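# Flip the gripper housing and return it to its tray

## Task

Flip the loose gripper housing so it is upside down, then set it back in its tray. Both halves must be joined, and no part of it may overhang the tray's open edge by more than about a fingernail's width. The tray is loose, so it must end up resting on all four feet on the raised bench top, with no foot hanging more than half off any edge. Finish by releasing the housing and moving the grippers away.

## Robot and tools

Robot: two arms, left_arm and right_arm, facing each other across a table. Each has a two-finger parallel gripper. In the scene frame the origin is the table centre, the table surface is at z = +0.020 m and +z is up. left_arm's base is at (-0.039, +0.461, +0.039) m and right_arm's at (-0.026, -0.461, +0.039) m. Both bases are turned roughly 90 degrees about vertical (left quat_wxyz +0.705,0,0,-0.709; right +0.710,0,0,+0.704), and both have +z up. The arm names do not match image sides.

Frames: every hand pose, velocity and target for an arm, including its wrist camera pose, is in that arm's own base frame, not the scene frame. Fixed cameras and the table use the scene frame. The gripper's fingers point along its +x and close along its y. end_effector_position is the point between the fingers, 3 to 4 cm behind the tips. Only the last 1.5 cm of each inner finger face is flat.

Row format, used by both moving tools: 16 plain numbers covering both arms, even if only one moves. The order is left_arm x, y, z, qw, qx, qy, qz, opening, then the same eight for right_arm. x, y, z are an absolute gripper position in metres and the quaternion is an absolute orientation with w first, both in that arm's base frame. Opening runs from -1 to +1. +1 is fully open (0.080 m). Empty fingers touch at about -0.78, and values below that down to -1 add nothing. Fully open to closed takes at least about 0.6 s. To keep an orientation, repeat the same target quaternion every row rather than copying the drifted reported one. To park an arm that is touching nothing, resend the pose reported just before it stopped, together with the opening it should keep. A 0 in the opening slot is a real command, so resend the current command to leave a gripper unchanged.

execute_actions(actions, cameras): actions is a list of actions. Each action is a list of up to 15 rows, and each row lasts one 1/30 s step. If fewer rows are given, the last row repeats to fill 15 steps, so one action is 0.5 s. An action is rejected for both arms if any target lies more than 0.6 m from that gripper's current position along any of the gripper's own axes. The whole call is rejected if any action is malformed, or if the first action fails that check against the latest reported state. An empty list just returns state and images. cameras selects images: omitted, null or ["all"] gives all, [] gives none.

move(target, speed, blend, opening_speed, blocking, cameras): drives each gripper in a straight line from its current Hand target to the given absolute pose. target is one 16-number row or a list of up to 15 rows, and it has no 0.6 m limit. speed is in m/s, 0.002 to 2.4, default 0.25; rotation is capped at twice that in rad/s. It can be one value or one per target. blend (m) rounds corners between listed targets; the default 0 does not wait for the gripper to catch up. opening_speed (per second on the -1..1 scale, at least 0.2) ramps the fingers. The first target's openings are sent at the start. Later targets' openings are applied on arrival, once everything is at rest. A move lasts at least 0.5 s and is cut off at 10 s. Paths do not avoid obstacles or the other arm, and faster moves lag, stray and hit harder. Do not route a gripper close past its own base, as that can flip the shoulder posture. blocking=false returns after about 0.5 s while the motion continues, and a new move then takes over from the current point. The result adds a move: line. done means at rest within 8 mm and 2 degrees. off_target means it stopped short, for example from friction, weight or reach. held means a check withheld steps or the clearance check stopped the path. blocked means something stopped the gripper far from its goal, and that arm then holds where it is. limits=paced means the pose was clipped, and limits=held means steps were withheld. Neither done nor off_target tells you whether there is contact.

wait(seconds 0-10, cameras): lets time pass while holding the last commands; a running move continues. stop(cameras): brakes a running move to rest. zoom_image(camera, region [x0,y0,x1,y1] pixels, at most 504x504): gives a closer view of the latest image from cam_head_left, cam_head_right, cam_left_wrist or cam_right_wrist. All four images are 672x504. read_manual(section): returns licence texts only. finished_scene(scene): ends the scene for good; the goal must then hold without the robot.

Control details: each step, commanded orientation is clipped to within 32 degrees of the measured one, and the joints then follow by damped IK, favouring position. After each action the arm goes toward the result's Hand target, which may fall short of your command, so send the remainder next time. Weight and friction can leave the gripper low, short or tilted, especially at long reach. Small moves may not happen or may go sideways. Check the pose after each move and correct any tilt.

Results: end_effector_position, end_effector_quat_wxyz and velocities are given per arm in its base frame, and may be a few cm off. Joint positions end with the measured finger opening in metres. grip_measured is the opening on the command scale; it reads up to about 0.067 narrower than a hard part when squeezed. To grip, command about 0.08 below the reading at first touch for full force. grip_effort_n is the motor effort (negative means closing) and is not pad force. Joint torques and External joint torques follow joint order. A Joint velocities reading of "within noise" means the arm is at rest. Watch for MOTOR HOT, OVER-TEMPERATURE FAULT, TORQUE FAULT, blocked and clearance holds.

Avoid: dropping the housing or releasing it while it is moving; slamming or pressing hard, since contact torque at a joint's limit stops that arm for 10 s (wrist limits are only about 3.2 to 3.5 N m, and held weight counts); contact between the two arms or grippers, including one gripper closing on the other's fingers; knocking the loose tray so it tips or a foot slides past half off the bench; anything leaving the table. Long stretched-out holds heat motors. Objects may occasionally get a small push from outside.

Each tool is called after ">>>" as name(argument=value, ...) on one line, values as JSON.

## Session

>>> execute_actions(actions=[])

Scene clock: 0.00 s.
left_arm: end_effector_position=(+0.3182, +0.1625, +0.3280) grip_measured=+0.990 grip_effort_n=n/a end_effector_quat_wxyz=(+0.955, -0.151, -0.050, +0.250) | right_arm: end_effector_position=(+0.3039, -0.0208, +0.3228) grip_measured=+1.000 grip_effort_n=n/a end_effector_quat_wxyz=(+0.949, -0.022, +0.303, +0.085)
Joint positions: left_arm=[0.441 1.044 0.772 0.291 -0.073 -0.318 0.08] | right_arm=[-0.231 1.131 1.338 -0.868 -0.334 -0.237 0.08]
Joint velocities: within noise
Joint torques (N m): no reading
External joint torques (N m): no reading
Heat: left arm: hottest wrist pitch 42 °C (+0.0 °C/min); right arm: hottest wrist roll 40 °C (+0.0 °C/min).
Hand target: left_arm +0.3174, +0.1621, +0.3327; +0.955, -0.150, -0.056, +0.249 | right_arm +0.3038, -0.0206, +0.3245; +0.950, -0.023, +0.301, +0.085
Tool commands: left_gripper/opening=+0.989531 right_gripper/opening=+1.0

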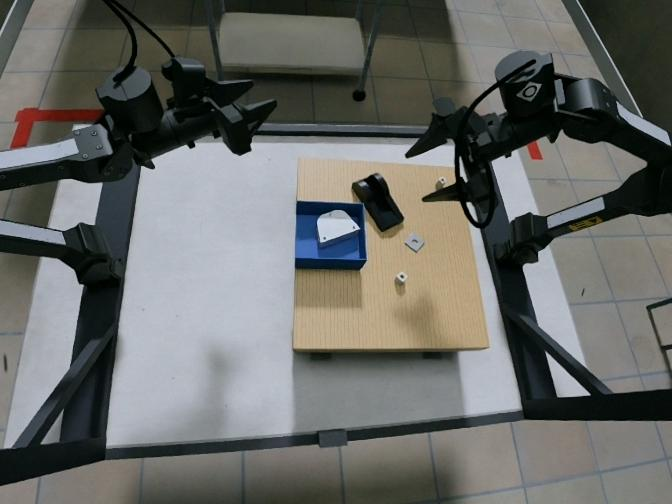

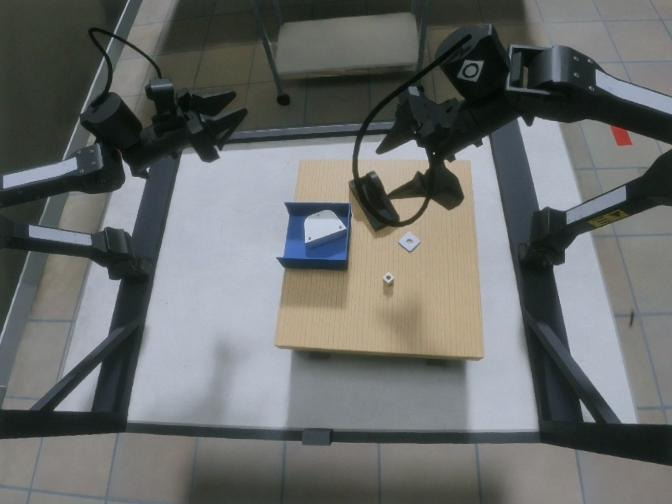

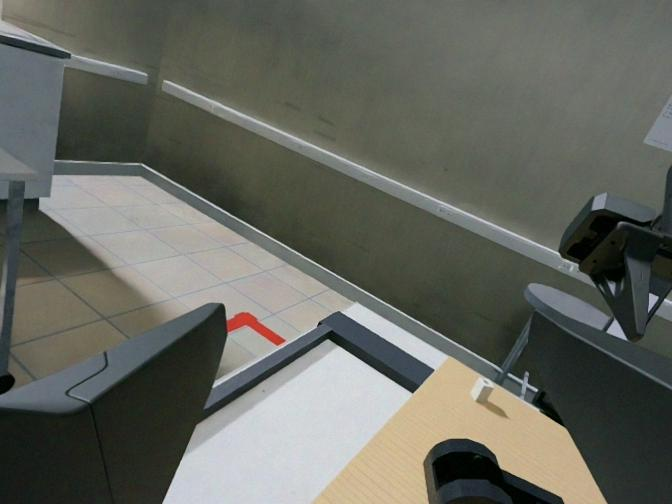

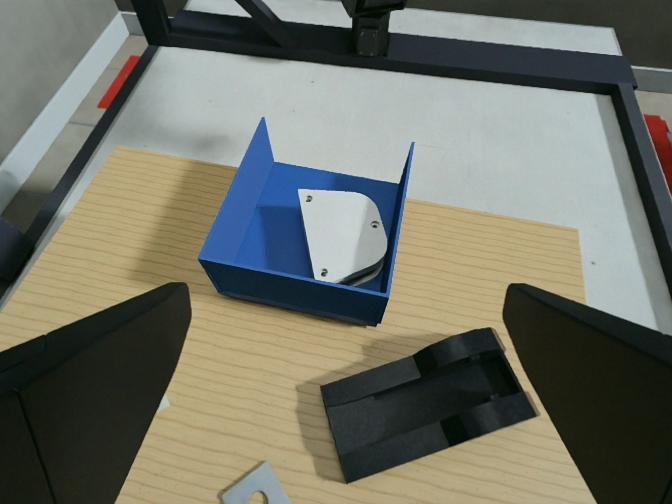

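>>> zoom_image(camera="cam_right_wrist", region=[190, 110, 430, 340])

>>> zoom_image(camera="cam_head_left", region=[270, 140, 490, 360])

>>> zoom_image(camera="cam_head_right", region=[270, 190, 370, 290])

Scaled by 2.100 from the camera's 672x504 image, which has a finer 960x720 frame.

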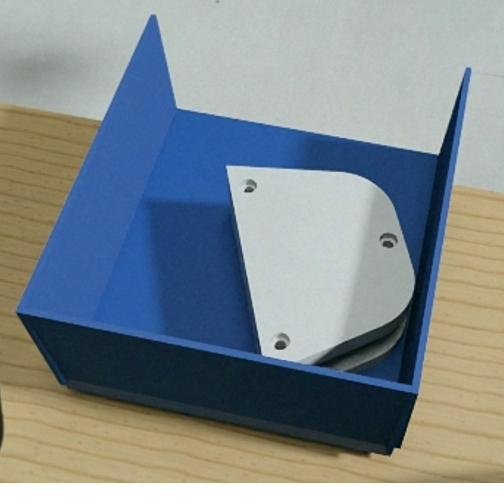

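Scaled by 2.291 from the camera's 672x504 image, which has a finer 960x720 frame.

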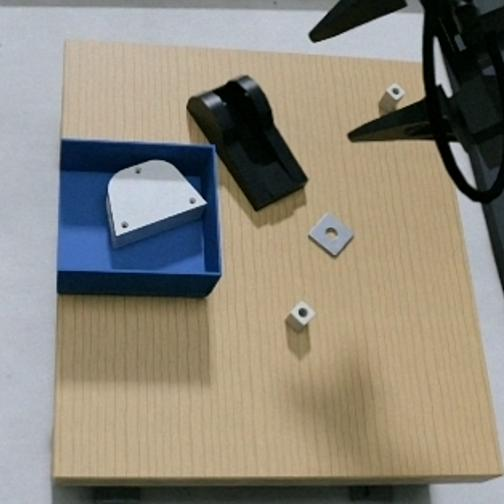

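Scaled by 5.040 from the camera's 672x504 image, which has a finer 960x720 frame.

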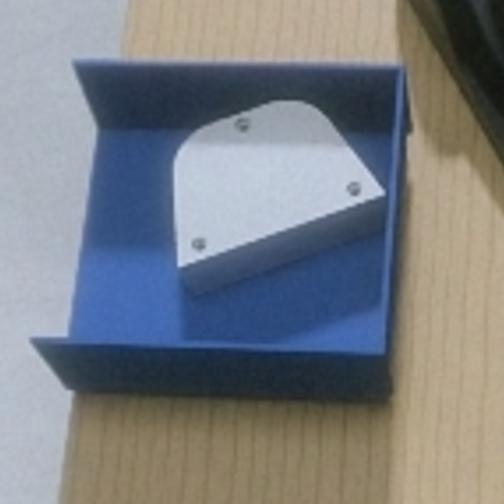

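>>> move(target=[0.318,0.1625,0.328,0.955,-0.151,-0.05,0.25,1,0.40,-0.03,0.36,0.7071,0,0.7071,0,1])

Scene clock: 83.67 s.
left_arm: end_effector_position=(+0.3188, +0.1614, +0.3280) grip_measured=+0.990 grip_effort_n=-4.9 end_effector_quat_wxyz=(+0.956, -0.151, -0.049, +0.246) | right_arm: end_effector_position=(+0.3958, -0.0306, +0.3579) grip_measured=+1.000 grip_effort_n=0.2 end_effector_quat_wxyz=(+0.893, -0.017, +0.450, -0.013)
Joint positions: left_arm=[0.441 1.044 0.772 0.291 -0.066 -0.318 0.08] | right_arm=[-0.08 1.816 2.336 -1.453 -0.008 -0.083 0.08]
Joint velocities: within noise
Joint torques (N m): left_arm=[-0.01 -2.93 7 1.76 0 0.04] | right_arm=[0.38 -6.44 6.07 1.28 0.17 0.16]
External joint torques (N m): left_arm=[0.04 0.13 0.38 0.17 -0.01 0.02] | right_arm=[0.29 0.45 1 0.01 0.19 0.16]
Heat: left arm: hottest wrist pitch 53 °C (+5.0 °C/min); right arm: hottest elbow 41 °C (+3.0 °C/min). Fold the left arm in close to its base, or ease its load, before you think long.
Hand target: left_arm +0.3186, +0.1615, +0.3280; +0.956, -0.151, -0.049, +0.246 | right_arm +0.3995, -0.0301, +0.3594; +0.895, -0.018, +0.446, -0.015
Off the commanded pose: left_arm 0.001 m, 0 deg | right_arm 0.005 m, 37 deg; orientation clipped.
MOTOR HOT: joint 4 (wrist pitch) of the left arm reports 53 °C; the controller stops that arm at 95 °C. To cool a motor, set the load down, stop pushing, or move to a pose that needs little force.
joint sent to its limit (right arm) — joint 3 (elbow), upper limit, where the elbow is as straight as it goes. The joint targets are off in orientation, not in position.
move: off_target (right_arm); limits=paced
camera_calibration:
cam_left_wrist: T_world_to_cam=[[0.467494, -0.811129, 0.351452, -0.125702], [-0.115833, -0.450352, -0.885306, 0.433162], [0.876374, 0.373166, -0.304492, -0.159722], [0, 0, 0, 1]] pos_world=[0.248916, 0.152718, 0.379025]
cam_right_wrist: T_world_to_cam=[[-0.0109532, -0.996592, 0.0817603, -0.0511054], [-0.968642, -0.00972206, -0.248271, 0.497782], [0.248219, -0.0819158, -0.965234, 0.318757], [0, 0, 0, 1]] pos_world=[0.402491, -0.0199805, 0.435439]

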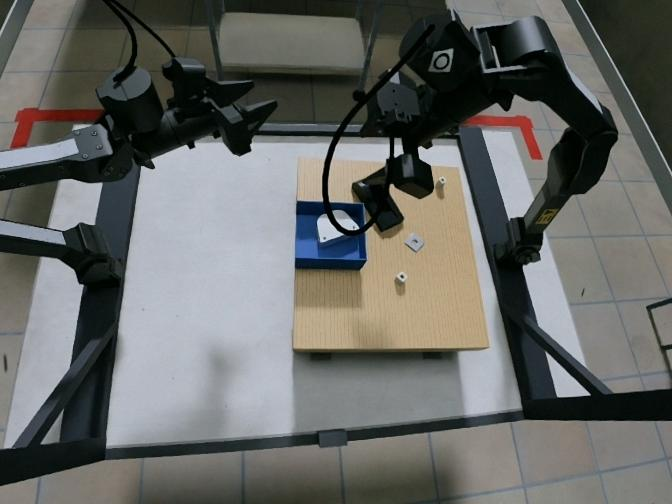

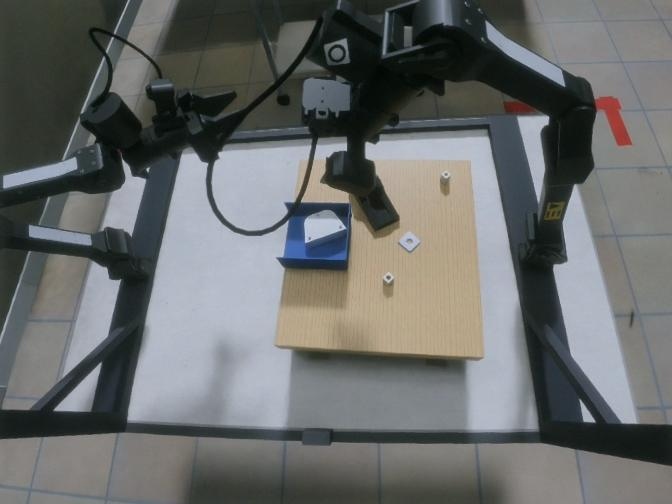

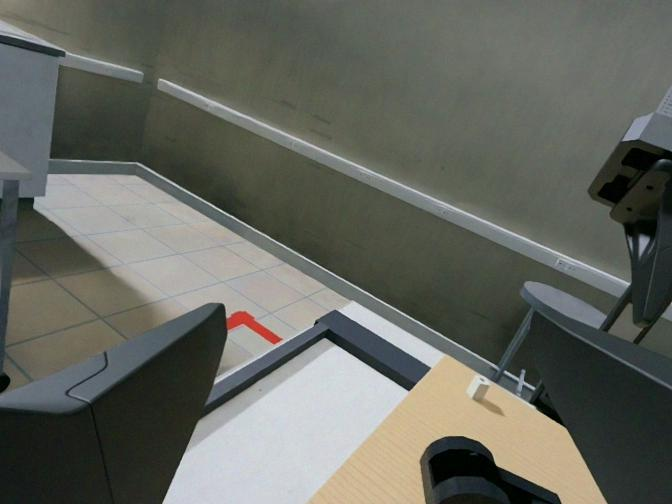

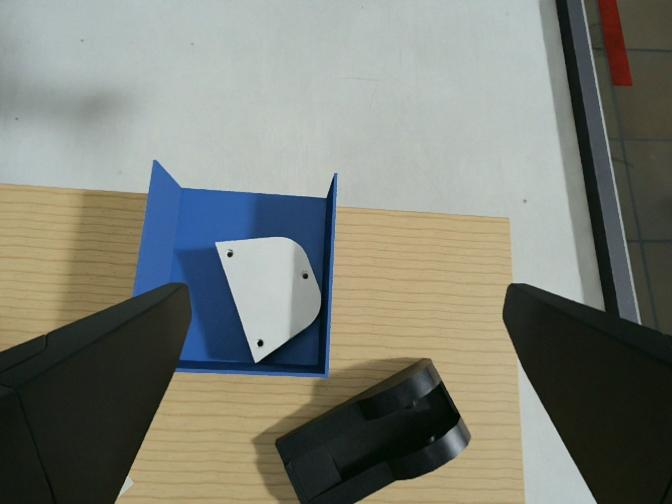

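>>> move(target=[0.26,0.035,0.17,1,0,0,0,1,0.40,-0.03,0.36,0.893,-0.017,0.45,-0.013,1])

Scene clock: 114.50 s.
left_arm: end_effector_position=(+0.2602, +0.0345, +0.1710) grip_measured=+0.990 grip_effort_n=-4.4 end_effector_quat_wxyz=(+1.000, -0.002, +0.005, +0.001) | right_arm: end_effector_position=(+0.3961, -0.0306, +0.3586) grip_measured=+1.000 grip_effort_n=-0.2 end_effector_quat_wxyz=(+0.893, -0.017, +0.449, -0.013)
Joint positions: left_arm=[0.302 0.673 0.047 0.616 0.299 0 0.08] | right_arm=[-0.08 1.816 2.337 -1.451 -0.008 -0.083 0.08]
Joint velocities: within noise
Joint torques (N m): left_arm=[-0.05 -0.95 5.8 2.35 0.2 0.13] | right_arm=[0.22 -6.44 6.06 1.28 -0.01 0.09]
External joint torques (N m): left_arm=[-0.02 -0.27 -0.46 0.78 0.19 0.12] | right_arm=[0.14 0.42 1.02 0.01 0.01 0.09]
Heat: left arm: hottest wrist pitch 53 °C (+2.0 °C/min); right arm: hottest elbow 42 °C (+3.0 °C/min). Fold the left arm in close to its base, or ease its load, before you think long.
Hand target: left_arm +0.2591, +0.0327, +0.1705; +1.000, +0.001, +0.002, -0.003 | right_arm +0.3997, -0.0300, +0.3600; +0.896, -0.017, +0.444, -0.013
Off the commanded pose: left_arm 0.001 m, 1 deg | right_arm 0.004 m, 0 deg.
MOTOR HOT: still on. Joint 4 (wrist pitch) of the left arm reports 53 °C.
joint sent to its limit (right arm) — joint 3 (elbow), upper limit, where the elbow is as straight as it goes. The joint targets still meet the commanded pose.
move: done
camera_calibration:
cam_left_wrist: T_world_to_cam=[[0.0244253, -0.998791, 0.04265, 0.0284007], [-0.345625, -0.0484688, -0.93712, 0.285022], [0.938055, 0.00814851, -0.346391, -0.105127], [0, 0, 0, 1]] pos_world=[0.196432, 0.0430377, 0.229473]
cam_right_wrist: T_world_to_cam=[[-0.0112571, -0.996575, 0.0819205, -0.0511087], [-0.967865, -0.00972312, -0.251283, 0.499051], [0.251219, -0.0821167, -0.964441, 0.317853], [0, 0, 0, 1]] pos_world=[0.402588, -0.0199804, 0.43614]

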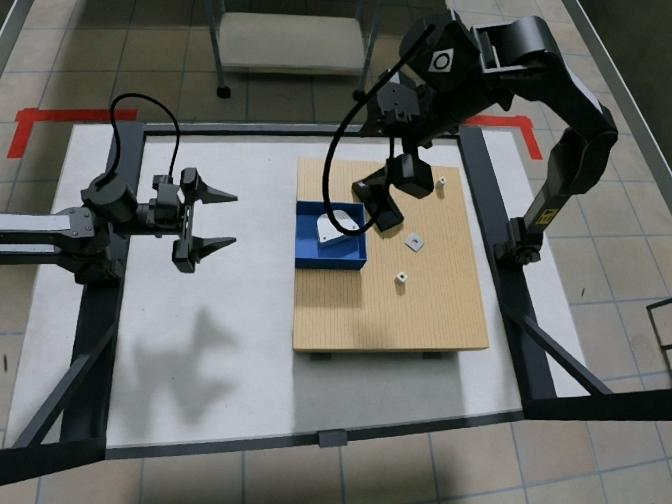

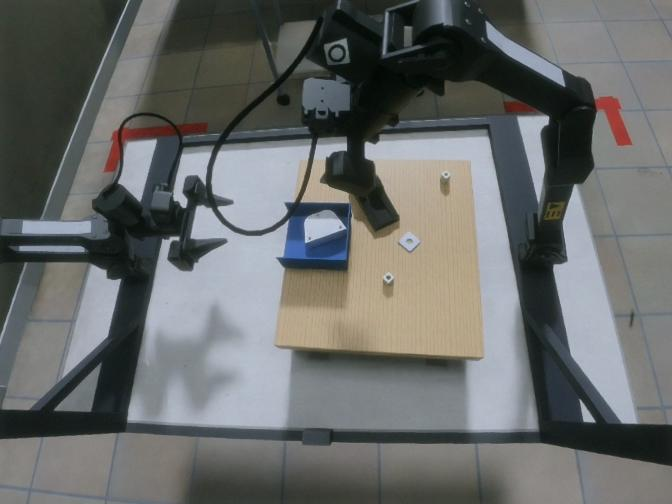

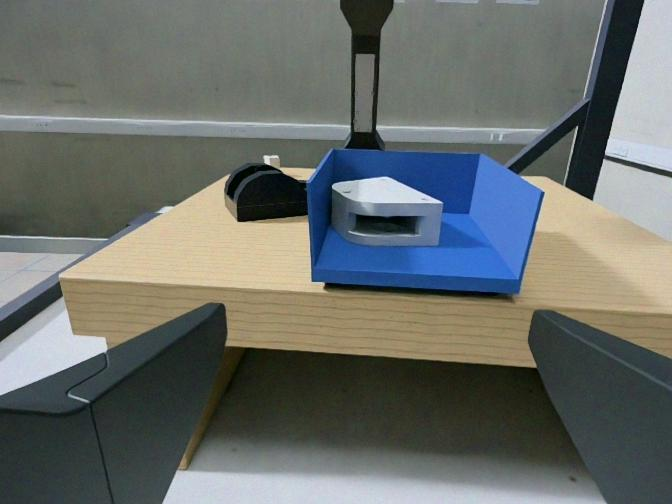

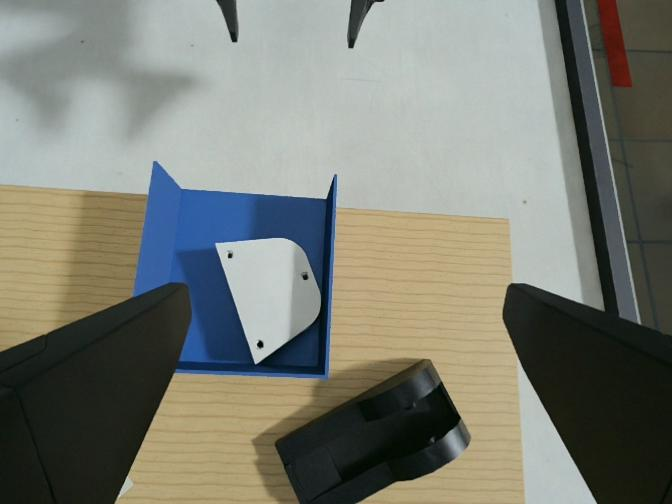

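>>> zoom_image(camera="cam_left_wrist", region=[290, 130, 560, 310])

>>> zoom_image(camera="cam_right_wrist", region=[120, 150, 360, 390])

Scaled by 1.867 from the camera's 672x504 image, which has a finer 960x720 frame.

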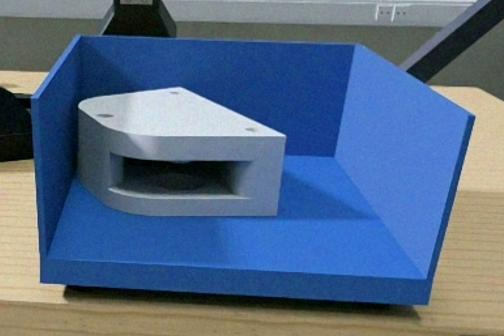

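Scaled by 2.100 from the camera's 672x504 image, which has a finer 960x720 frame.

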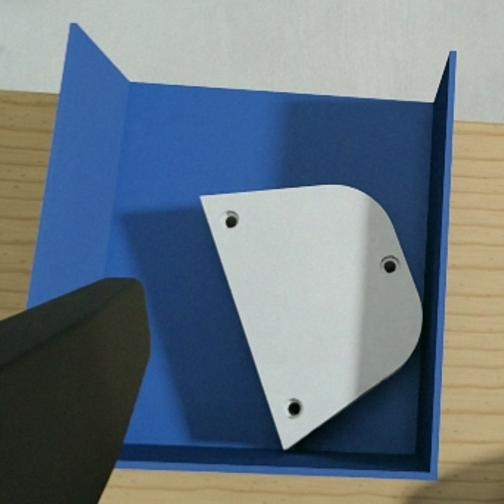

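>>> zoom_image(camera="cam_right_wrist", region=[230, 270, 350, 390])

>>> zoom_image(camera="cam_head_right", region=[310, 190, 360, 280])

Scaled by 4.200 from the camera's 672x504 image, which has a finer 960x720 frame.

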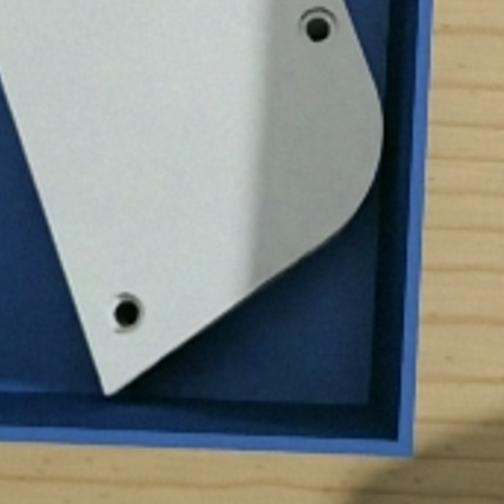

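Scaled by 5.600 from the camera's 672x504 image, which has a finer 960x720 frame.

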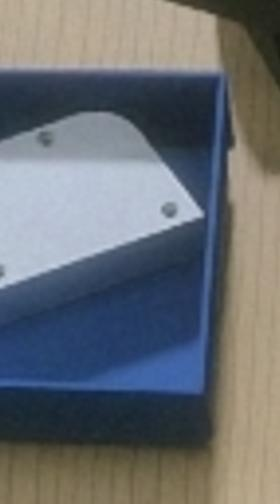

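>>> move(target=[[0.32,0.092,0.215,0.9659,0,0.2588,0,1,0.32,-0.03,0.34,0.94,0,0.34,0,1]])

Scene clock: 402.30 s.
left_arm: end_effector_position=(+0.3169, +0.0921, +0.2078) grip_measured=+0.990 grip_effort_n=-4.4 end_effector_quat_wxyz=(+0.964, -0.007, +0.264, +0.003) | right_arm: end_effector_position=(+0.3213, -0.0296, +0.3395) grip_measured=+1.000 grip_effort_n=-0.2 end_effector_quat_wxyz=(+0.939, +0.001, +0.344, -0.002)
Joint positions: left_arm=[0.455 1.101 0.792 -0.274 0.385 0.228 0.08] | right_arm=[-0.14 1.256 1.539 -0.989 -0.104 -0.088 0.08]
Joint velocities: within noise
Joint torques (N m): left_arm=[0.13 -2.74 9.25 1.19 -0.06 0.13] | right_arm=[-0.38 -5.2 4.7 1.54 -0.34 -0.08]
External joint torques (N m): left_arm=[0.18 0.59 2.74 -0.28 -0.2 0.12] | right_arm=[-0.45 -1.53 -1.31 0.05 -0.28 -0.08]
Heat: left arm: hottest wrist pitch 69 °C (+1.0 °C/min); right arm: hottest wrist pitch 45 °C (+0.0 °C/min). Fold the left arm in close to its base, or ease its load, before you think long.
Hand target: left_arm +0.3188, +0.0949, +0.2148; +0.966, -0.002, +0.259, +0.008 | right_arm +0.3200, -0.0296, +0.3400; +0.940, +0.001, +0.340, +0.000
Off the commanded pose: left_arm 0.008 m, 1 deg | right_arm 0.001 m, 1 deg.
MOTOR HOT: still on. Joint 4 (wrist pitch) of the left arm reports 69 °C.
move: done
camera_calibration:
cam_left_wrist: T_world_to_cam=[[0.0491803, -0.998171, 0.0351651, 0.0766546], [-0.768476, -0.0603055, -0.63703, 0.414587], [0.637985, 0.00430576, -0.770036, 0.0374839], [0, 0, 0, 1]] pos_world=[0.290916, 0.101355, 0.290273]
cam_right_wrist: T_world_to_cam=[[-0.0160089, -0.999172, 0.0373986, -0.0328273], [-0.885008, -0.0032461, -0.465564, 0.468157], [0.4653, -0.0405513, -0.884223, 0.223568], [0, 0, 0, 1]] pos_world=[0.30977, -0.0222144, 0.416869]

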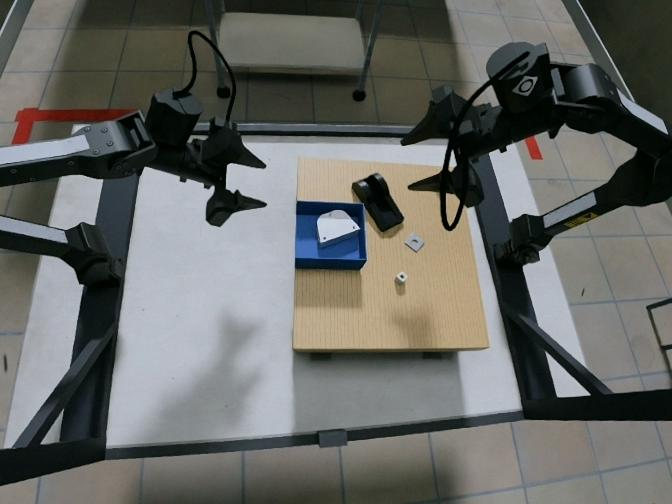

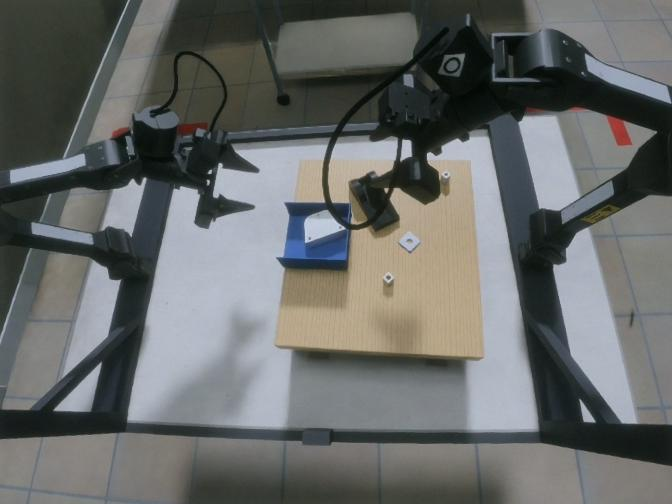

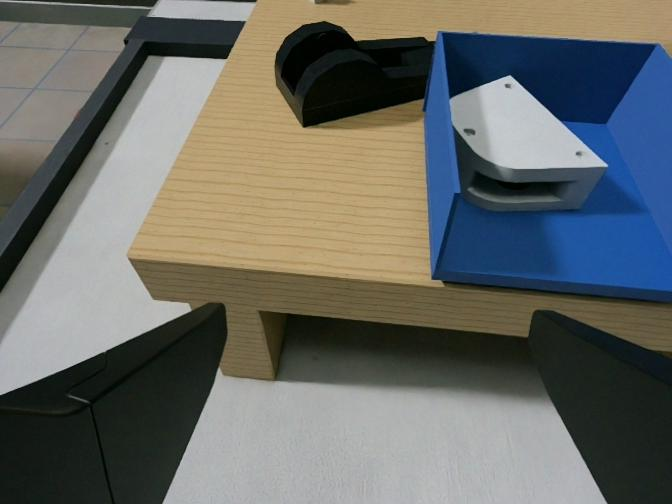

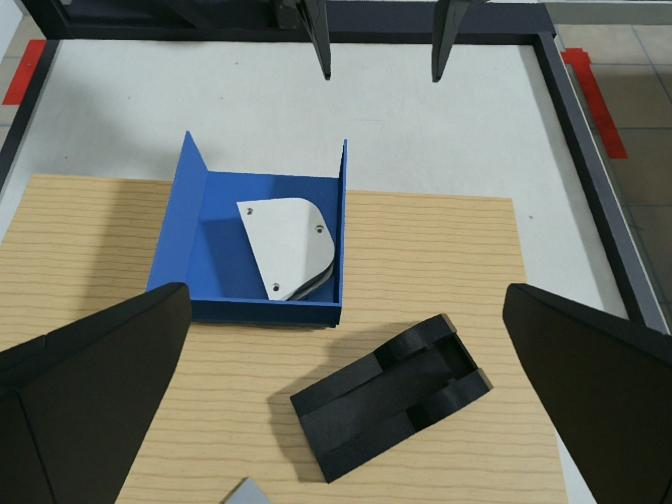

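>>> move(target=[[0.35,0.092,0.187,0.9659,0,0.2588,0,1,0.32,-0.03,0.34,0.94,0,0.34,0,1]])

Scene clock: 414.50 s.
left_arm: end_effector_position=(+0.3495, +0.0915, +0.1896) grip_measured=+0.990 grip_effort_n=-4.9 end_effector_quat_wxyz=(+0.966, +0.000, +0.258, -0.002) | right_arm: end_effector_position=(+0.3212, -0.0301, +0.3395) grip_measured=+1.000 grip_effort_n=-0.2 end_effector_quat_wxyz=(+0.939, +0.000, +0.344, -0.003)
Joint positions: left_arm=[0.398 1.237 0.788 -0.109 0.347 0.208 0.08] | right_arm=[-0.142 1.256 1.539 -0.989 -0.104 -0.09 0.08]
Joint velocities: within noise
Joint torques (N m): left_arm=[-0.2 -3.62 6.11 2.35 -0.07 -0.02] | right_arm=[-0.37 -5.08 4.85 1.46 -0.34 -0.08]
External joint torques (N m): left_arm=[-0.15 0.57 -0.4 0.83 -0.19 -0.02] | right_arm=[-0.45 -1.43 -1.11 0 -0.28 -0.08]
Heat: left arm: hottest wrist pitch 65 °C (-4.0 °C/min); right arm: hottest wrist pitch 46 °C (+1.0 °C/min). Fold the left arm in close to its base, or ease its load, before you think long.
Hand target: left_arm +0.3498, +0.0918, +0.1869; +0.966, +0.000, +0.259, +0.000 | right_arm +0.3200, -0.0301, +0.3401; +0.940, +0.000, +0.340, -0.001
Off the commanded pose: left_arm 0.003 m, 0 deg | right_arm 0.001 m, 1 deg.
MOTOR HOT: still on. Joint 4 (wrist pitch) of the left arm reports 65 °C.
move: done
camera_calibration:
cam_left_wrist: T_world_to_cam=[[0.0344147, -0.999106, 0.0245674, 0.0824626], [-0.761276, -0.0421333, -0.647057, 0.425674], [0.647514, 0.00356572, -0.762045, -0.00213684], [0, 0, 0, 1]] pos_world=[0.322601, 0.100331, 0.271781]
cam_right_wrist: T_world_to_cam=[[-0.0166109, -0.999119, 0.0385502, -0.0335183], [-0.885051, -0.00324583, -0.465482, 0.468134], [0.465197, -0.041851, -0.884217, 0.223551], [0, 0, 0, 1]] pos_world=[0.309771, -0.0226135, 0.416868]

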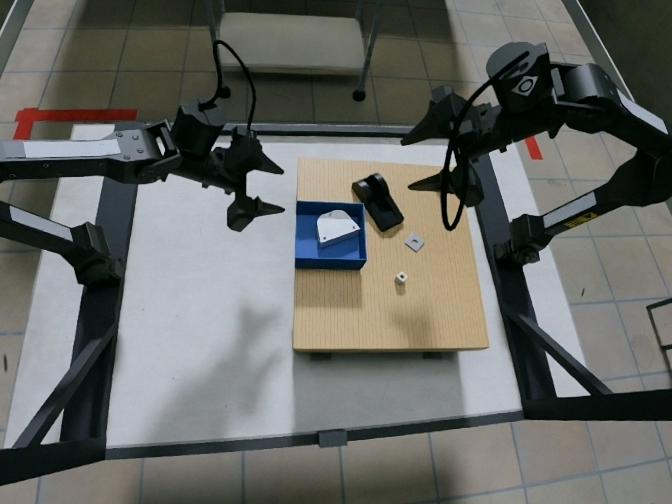

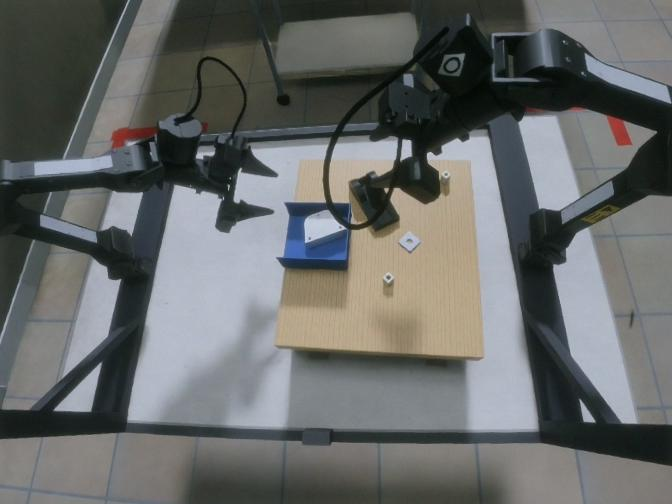

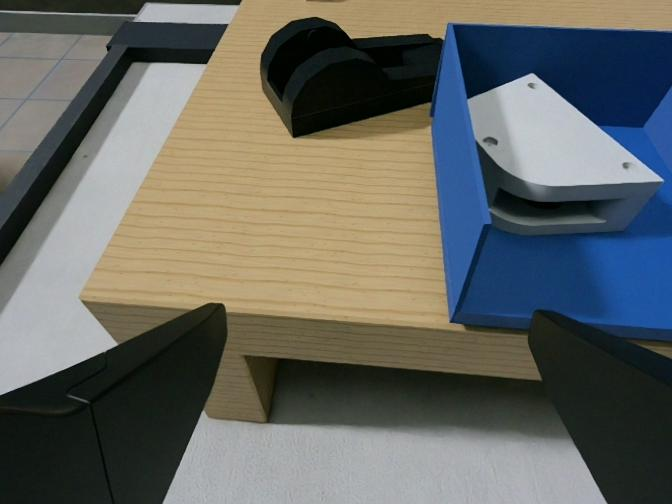

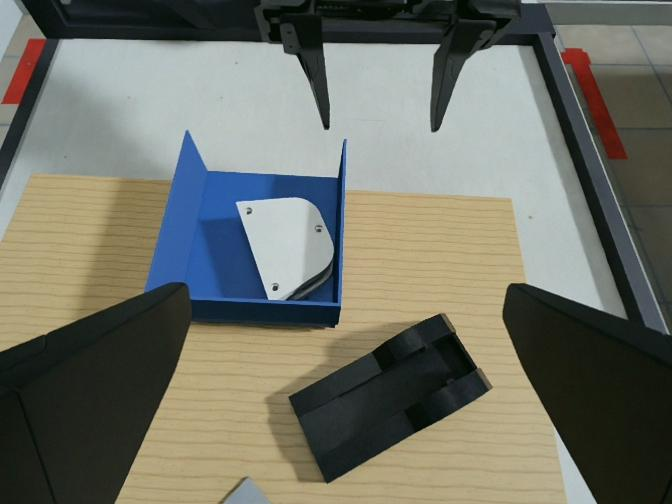

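>>> move(target=[[0.37,0.0885,0.178,0.9659,0,0.2588,0,1,0.32,-0.03,0.34,0.94,0,0.34,0,1],[0.425,0.0885,0.176,0.9659,0,0.2588,0,1,0.32,-0.03,0.34,0.94,0,0.34,0,1]], speed=0.1)

>>> zoom_image(camera="cam_right_wrist", region=[190, 90, 390, 330])

Scene clock: 428.03 s.
left_arm: end_effector_position=(+0.4192, +0.0875, +0.1668) grip_measured=+0.990 grip_effort_n=-5.3 end_effector_quat_wxyz=(+0.963, -0.003, +0.271, -0.003) | right_arm: end_effector_position=(+0.3212, -0.0299, +0.3395) grip_measured=+1.000 grip_effort_n=-0.2 end_effector_quat_wxyz=(+0.939, +0.000, +0.344, -0.002)
Joint positions: left_arm=[0.295 1.532 0.946 0.016 0.258 0.153 0.08] | right_arm=[-0.142 1.256 1.539 -0.989 -0.105 -0.091 0.08]
Joint velocities: within noise
Joint torques (N m): left_arm=[-0.22 -5.51 8.91 2.35 -0.11 -0.03] | right_arm=[-0.37 -5.07 4.83 1.46 -0.34 -0.08]
External joint torques (N m): left_arm=[-0.16 0.43 2.73 0.87 -0.2 -0.04] | right_arm=[-0.43 -1.38 -1.18 -0.02 -0.28 -0.08]
Heat: left arm: hottest wrist pitch 68 °C (-1.0 °C/min); right arm: hottest wrist pitch 46 °C (+1.0 °C/min). Fold the left arm in close to its base, or ease its load, before you think long.
Hand target: left_arm +0.4245, +0.0891, +0.1751; +0.966, +0.001, +0.259, +0.001 | right_arm +0.3200, -0.0299, +0.3400; +0.940, +0.000, +0.340, +0.000
Off the commanded pose: left_arm 0.011 m, 2 deg | right_arm 0.001 m, 0 deg.
MOTOR HOT: still on. Joint 4 (wrist pitch) of the left arm reports 68 °C.
move: off_target (left_arm)
camera_calibration:
cam_left_wrist: T_world_to_cam=[[0.0357585, -0.998909, 0.0300339, 0.0750277], [-0.778179, -0.0466878, -0.626305, 0.467898], [0.627024, -0.000975969, -0.778999, -0.0527998], [0, 0, 0, 1]] pos_world=[0.394532, 0.0967394, 0.249662]
cam_right_wrist: T_world_to_cam=[[-0.0144305, -0.999148, 0.0386781, -0.0340486], [-0.884967, -0.00524346, -0.465625, 0.468033], [0.46543, -0.040948, -0.884137, 0.223521], [0, 0, 0, 1]] pos_world=[0.309669, -0.0224128, 0.416868]

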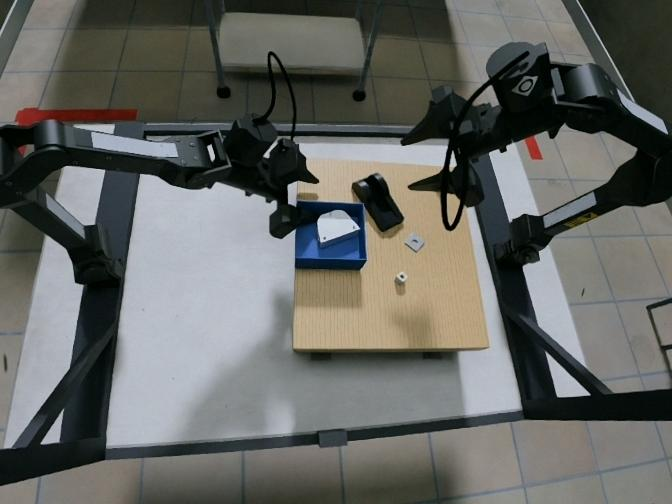

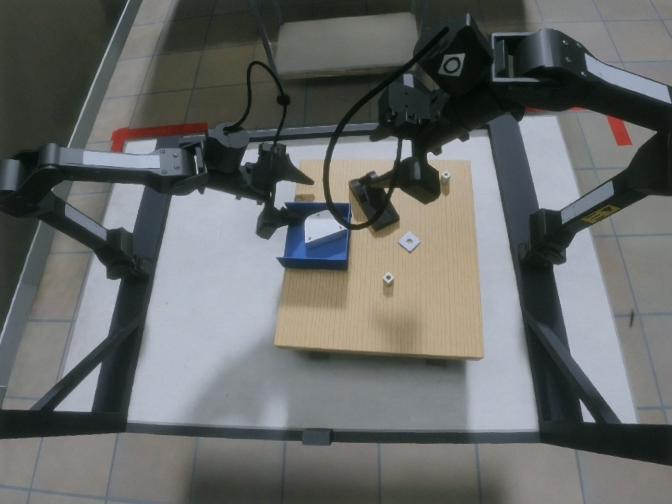

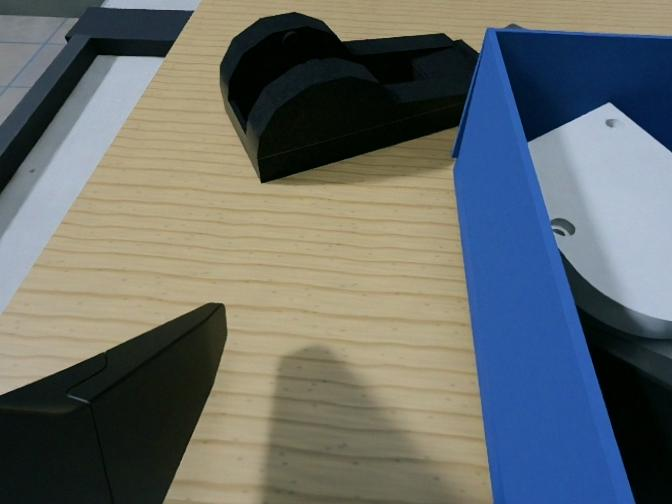

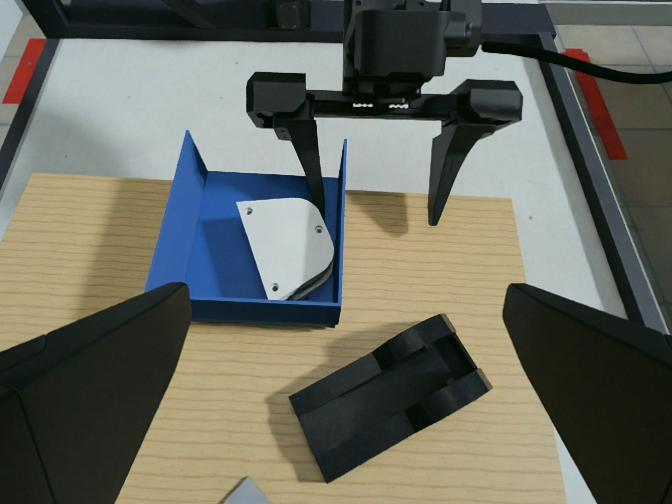

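Scaled by 2.100 from the camera's 672x504 image, which has a finer 960x720 frame.

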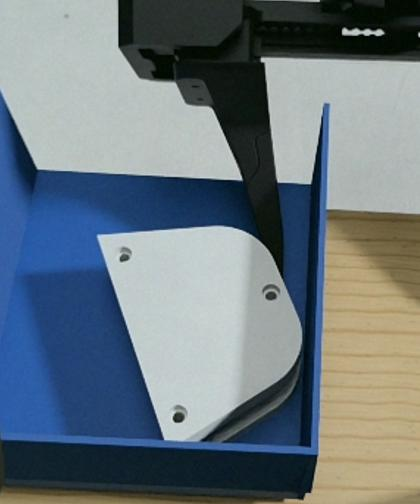

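>>> move(target=[[0.425,0.0885,0.183,0.9659,0,0.2588,0,1,0.32,-0.03,0.34,0.94,0,0.34,0,1],[0.43,0.055,0.183,0.9659,0,0.2588,0,1,0.32,-0.03,0.34,0.94,0,0.34,0,1]], speed=0.06, cameras=["cam_right_wrist","cam_left_wrist"])

Scene clock: 438.60 s.
left_arm: end_effector_position=(+0.4292, +0.0548, +0.1729) grip_measured=+0.990 grip_effort_n=-4.4 end_effector_quat_wxyz=(+0.963, -0.002, +0.271, -0.003) | right_arm: end_effector_position=(+0.3212, -0.0299, +0.3395) grip_measured=+1.000 grip_effort_n=-0.2 end_effector_quat_wxyz=(+0.939, +0.000, +0.344, -0.002)
Joint positions: left_arm=[0.183 1.53 0.967 0.006 0.163 0.095 0.08] | right_arm=[-0.142 1.256 1.539 -0.989 -0.105 -0.091 0.08]
Joint velocities: within noise
Joint torques (N m): left_arm=[-0.18 -7.81 7.78 1.9 -0.11 -0.02] | right_arm=[-0.37 -5.08 4.84 1.46 -0.31 -0.06]
External joint torques (N m): left_arm=[-0.11 -1.8 1.51 0.4 -0.16 -0.03] | right_arm=[-0.44 -1.38 -1.19 -0.03 -0.25 -0.06]
Heat: left arm: hottest wrist pitch 66 °C (-3.0 °C/min); right arm: hottest wrist pitch 47 °C (+2.0 °C/min). Fold the left arm in close to its base, or ease its load, before you think long.
Hand target: left_arm +0.4302, +0.0551, +0.1836; +0.966, +0.001, +0.258, +0.000 | right_arm +0.3200, -0.0300, +0.3400; +0.940, +0.000, +0.340, +0.000
Off the commanded pose: left_arm 0.010 m, 2 deg | right_arm 0.001 m, 0 deg.
MOTOR HOT: still on. Joint 4 (wrist pitch) of the left arm reports 66 °C.
move: off_target (left_arm)
camera_calibration:
cam_left_wrist: T_world_to_cam=[[0.0346092, -0.999024, 0.0274535, 0.0428511], [-0.778569, -0.0441747, -0.626003, 0.477888], [0.626605, 0.000291025, -0.779337, -0.0541758], [0, 0, 0, 1]] pos_world=[0.404533, 0.0639356, 0.255762]
cam_right_wrist: T_world_to_cam=[[-0.0144305, -0.999148, 0.0386781, -0.0340486], [-0.884967, -0.00524346, -0.465625, 0.468033], [0.46543, -0.040948, -0.884137, 0.223521], [0, 0, 0, 1]] pos_world=[0.309669, -0.0224128, 0.416868]
Images, in order (width x height): cam_left_wrist 672x504, cam_right_wrist 672x504.

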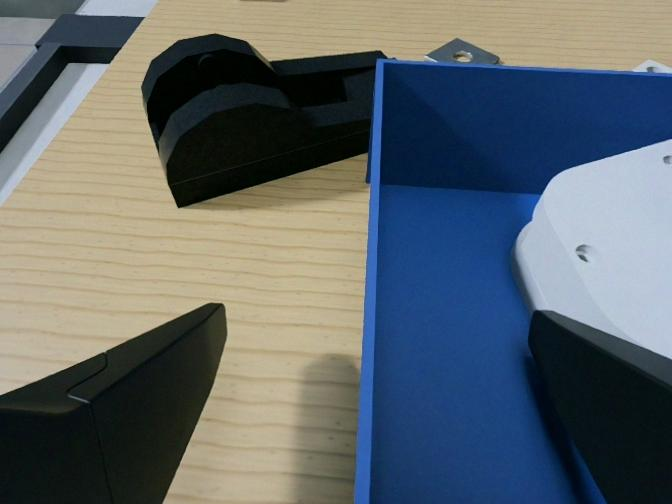

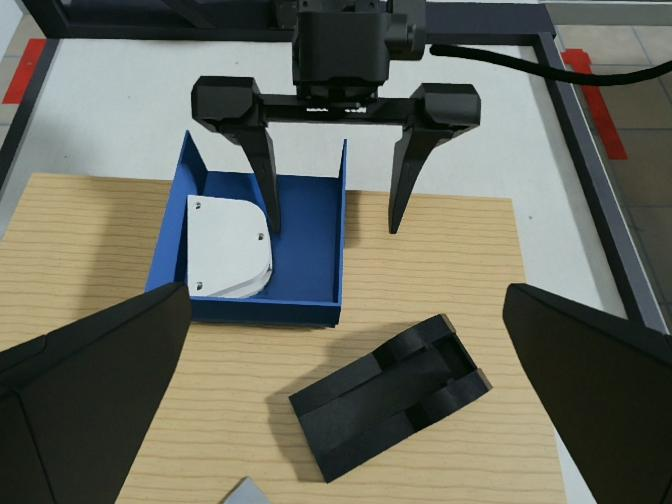

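>>> zoom_image(camera="cam_right_wrist", region=[150, 120, 370, 340])

>>> zoom_image(camera="cam_left_wrist", region=[470, 120, 672, 330])

Scaled by 2.291 from the camera's 672x504 image, which has a finer 960x720 frame.

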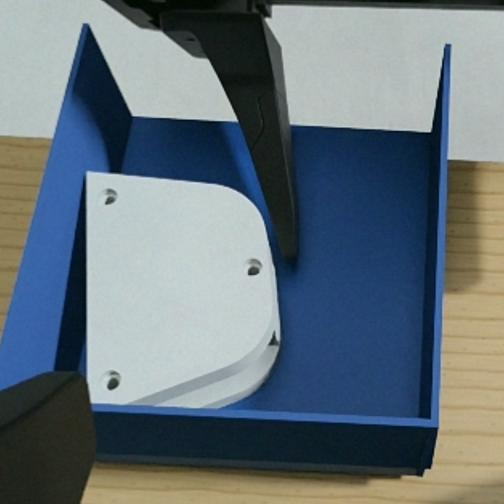

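Scaled by 2.400 from the camera's 672x504 image, which has a finer 960x720 frame.

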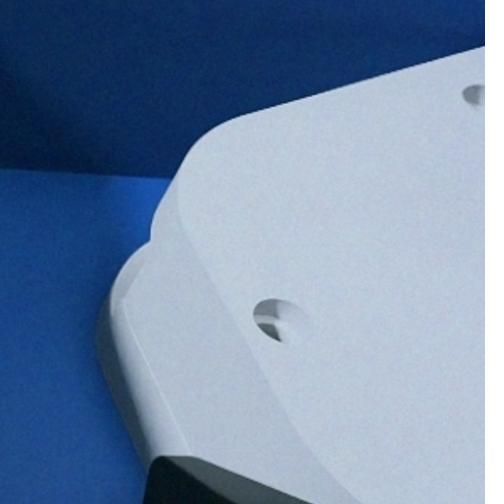

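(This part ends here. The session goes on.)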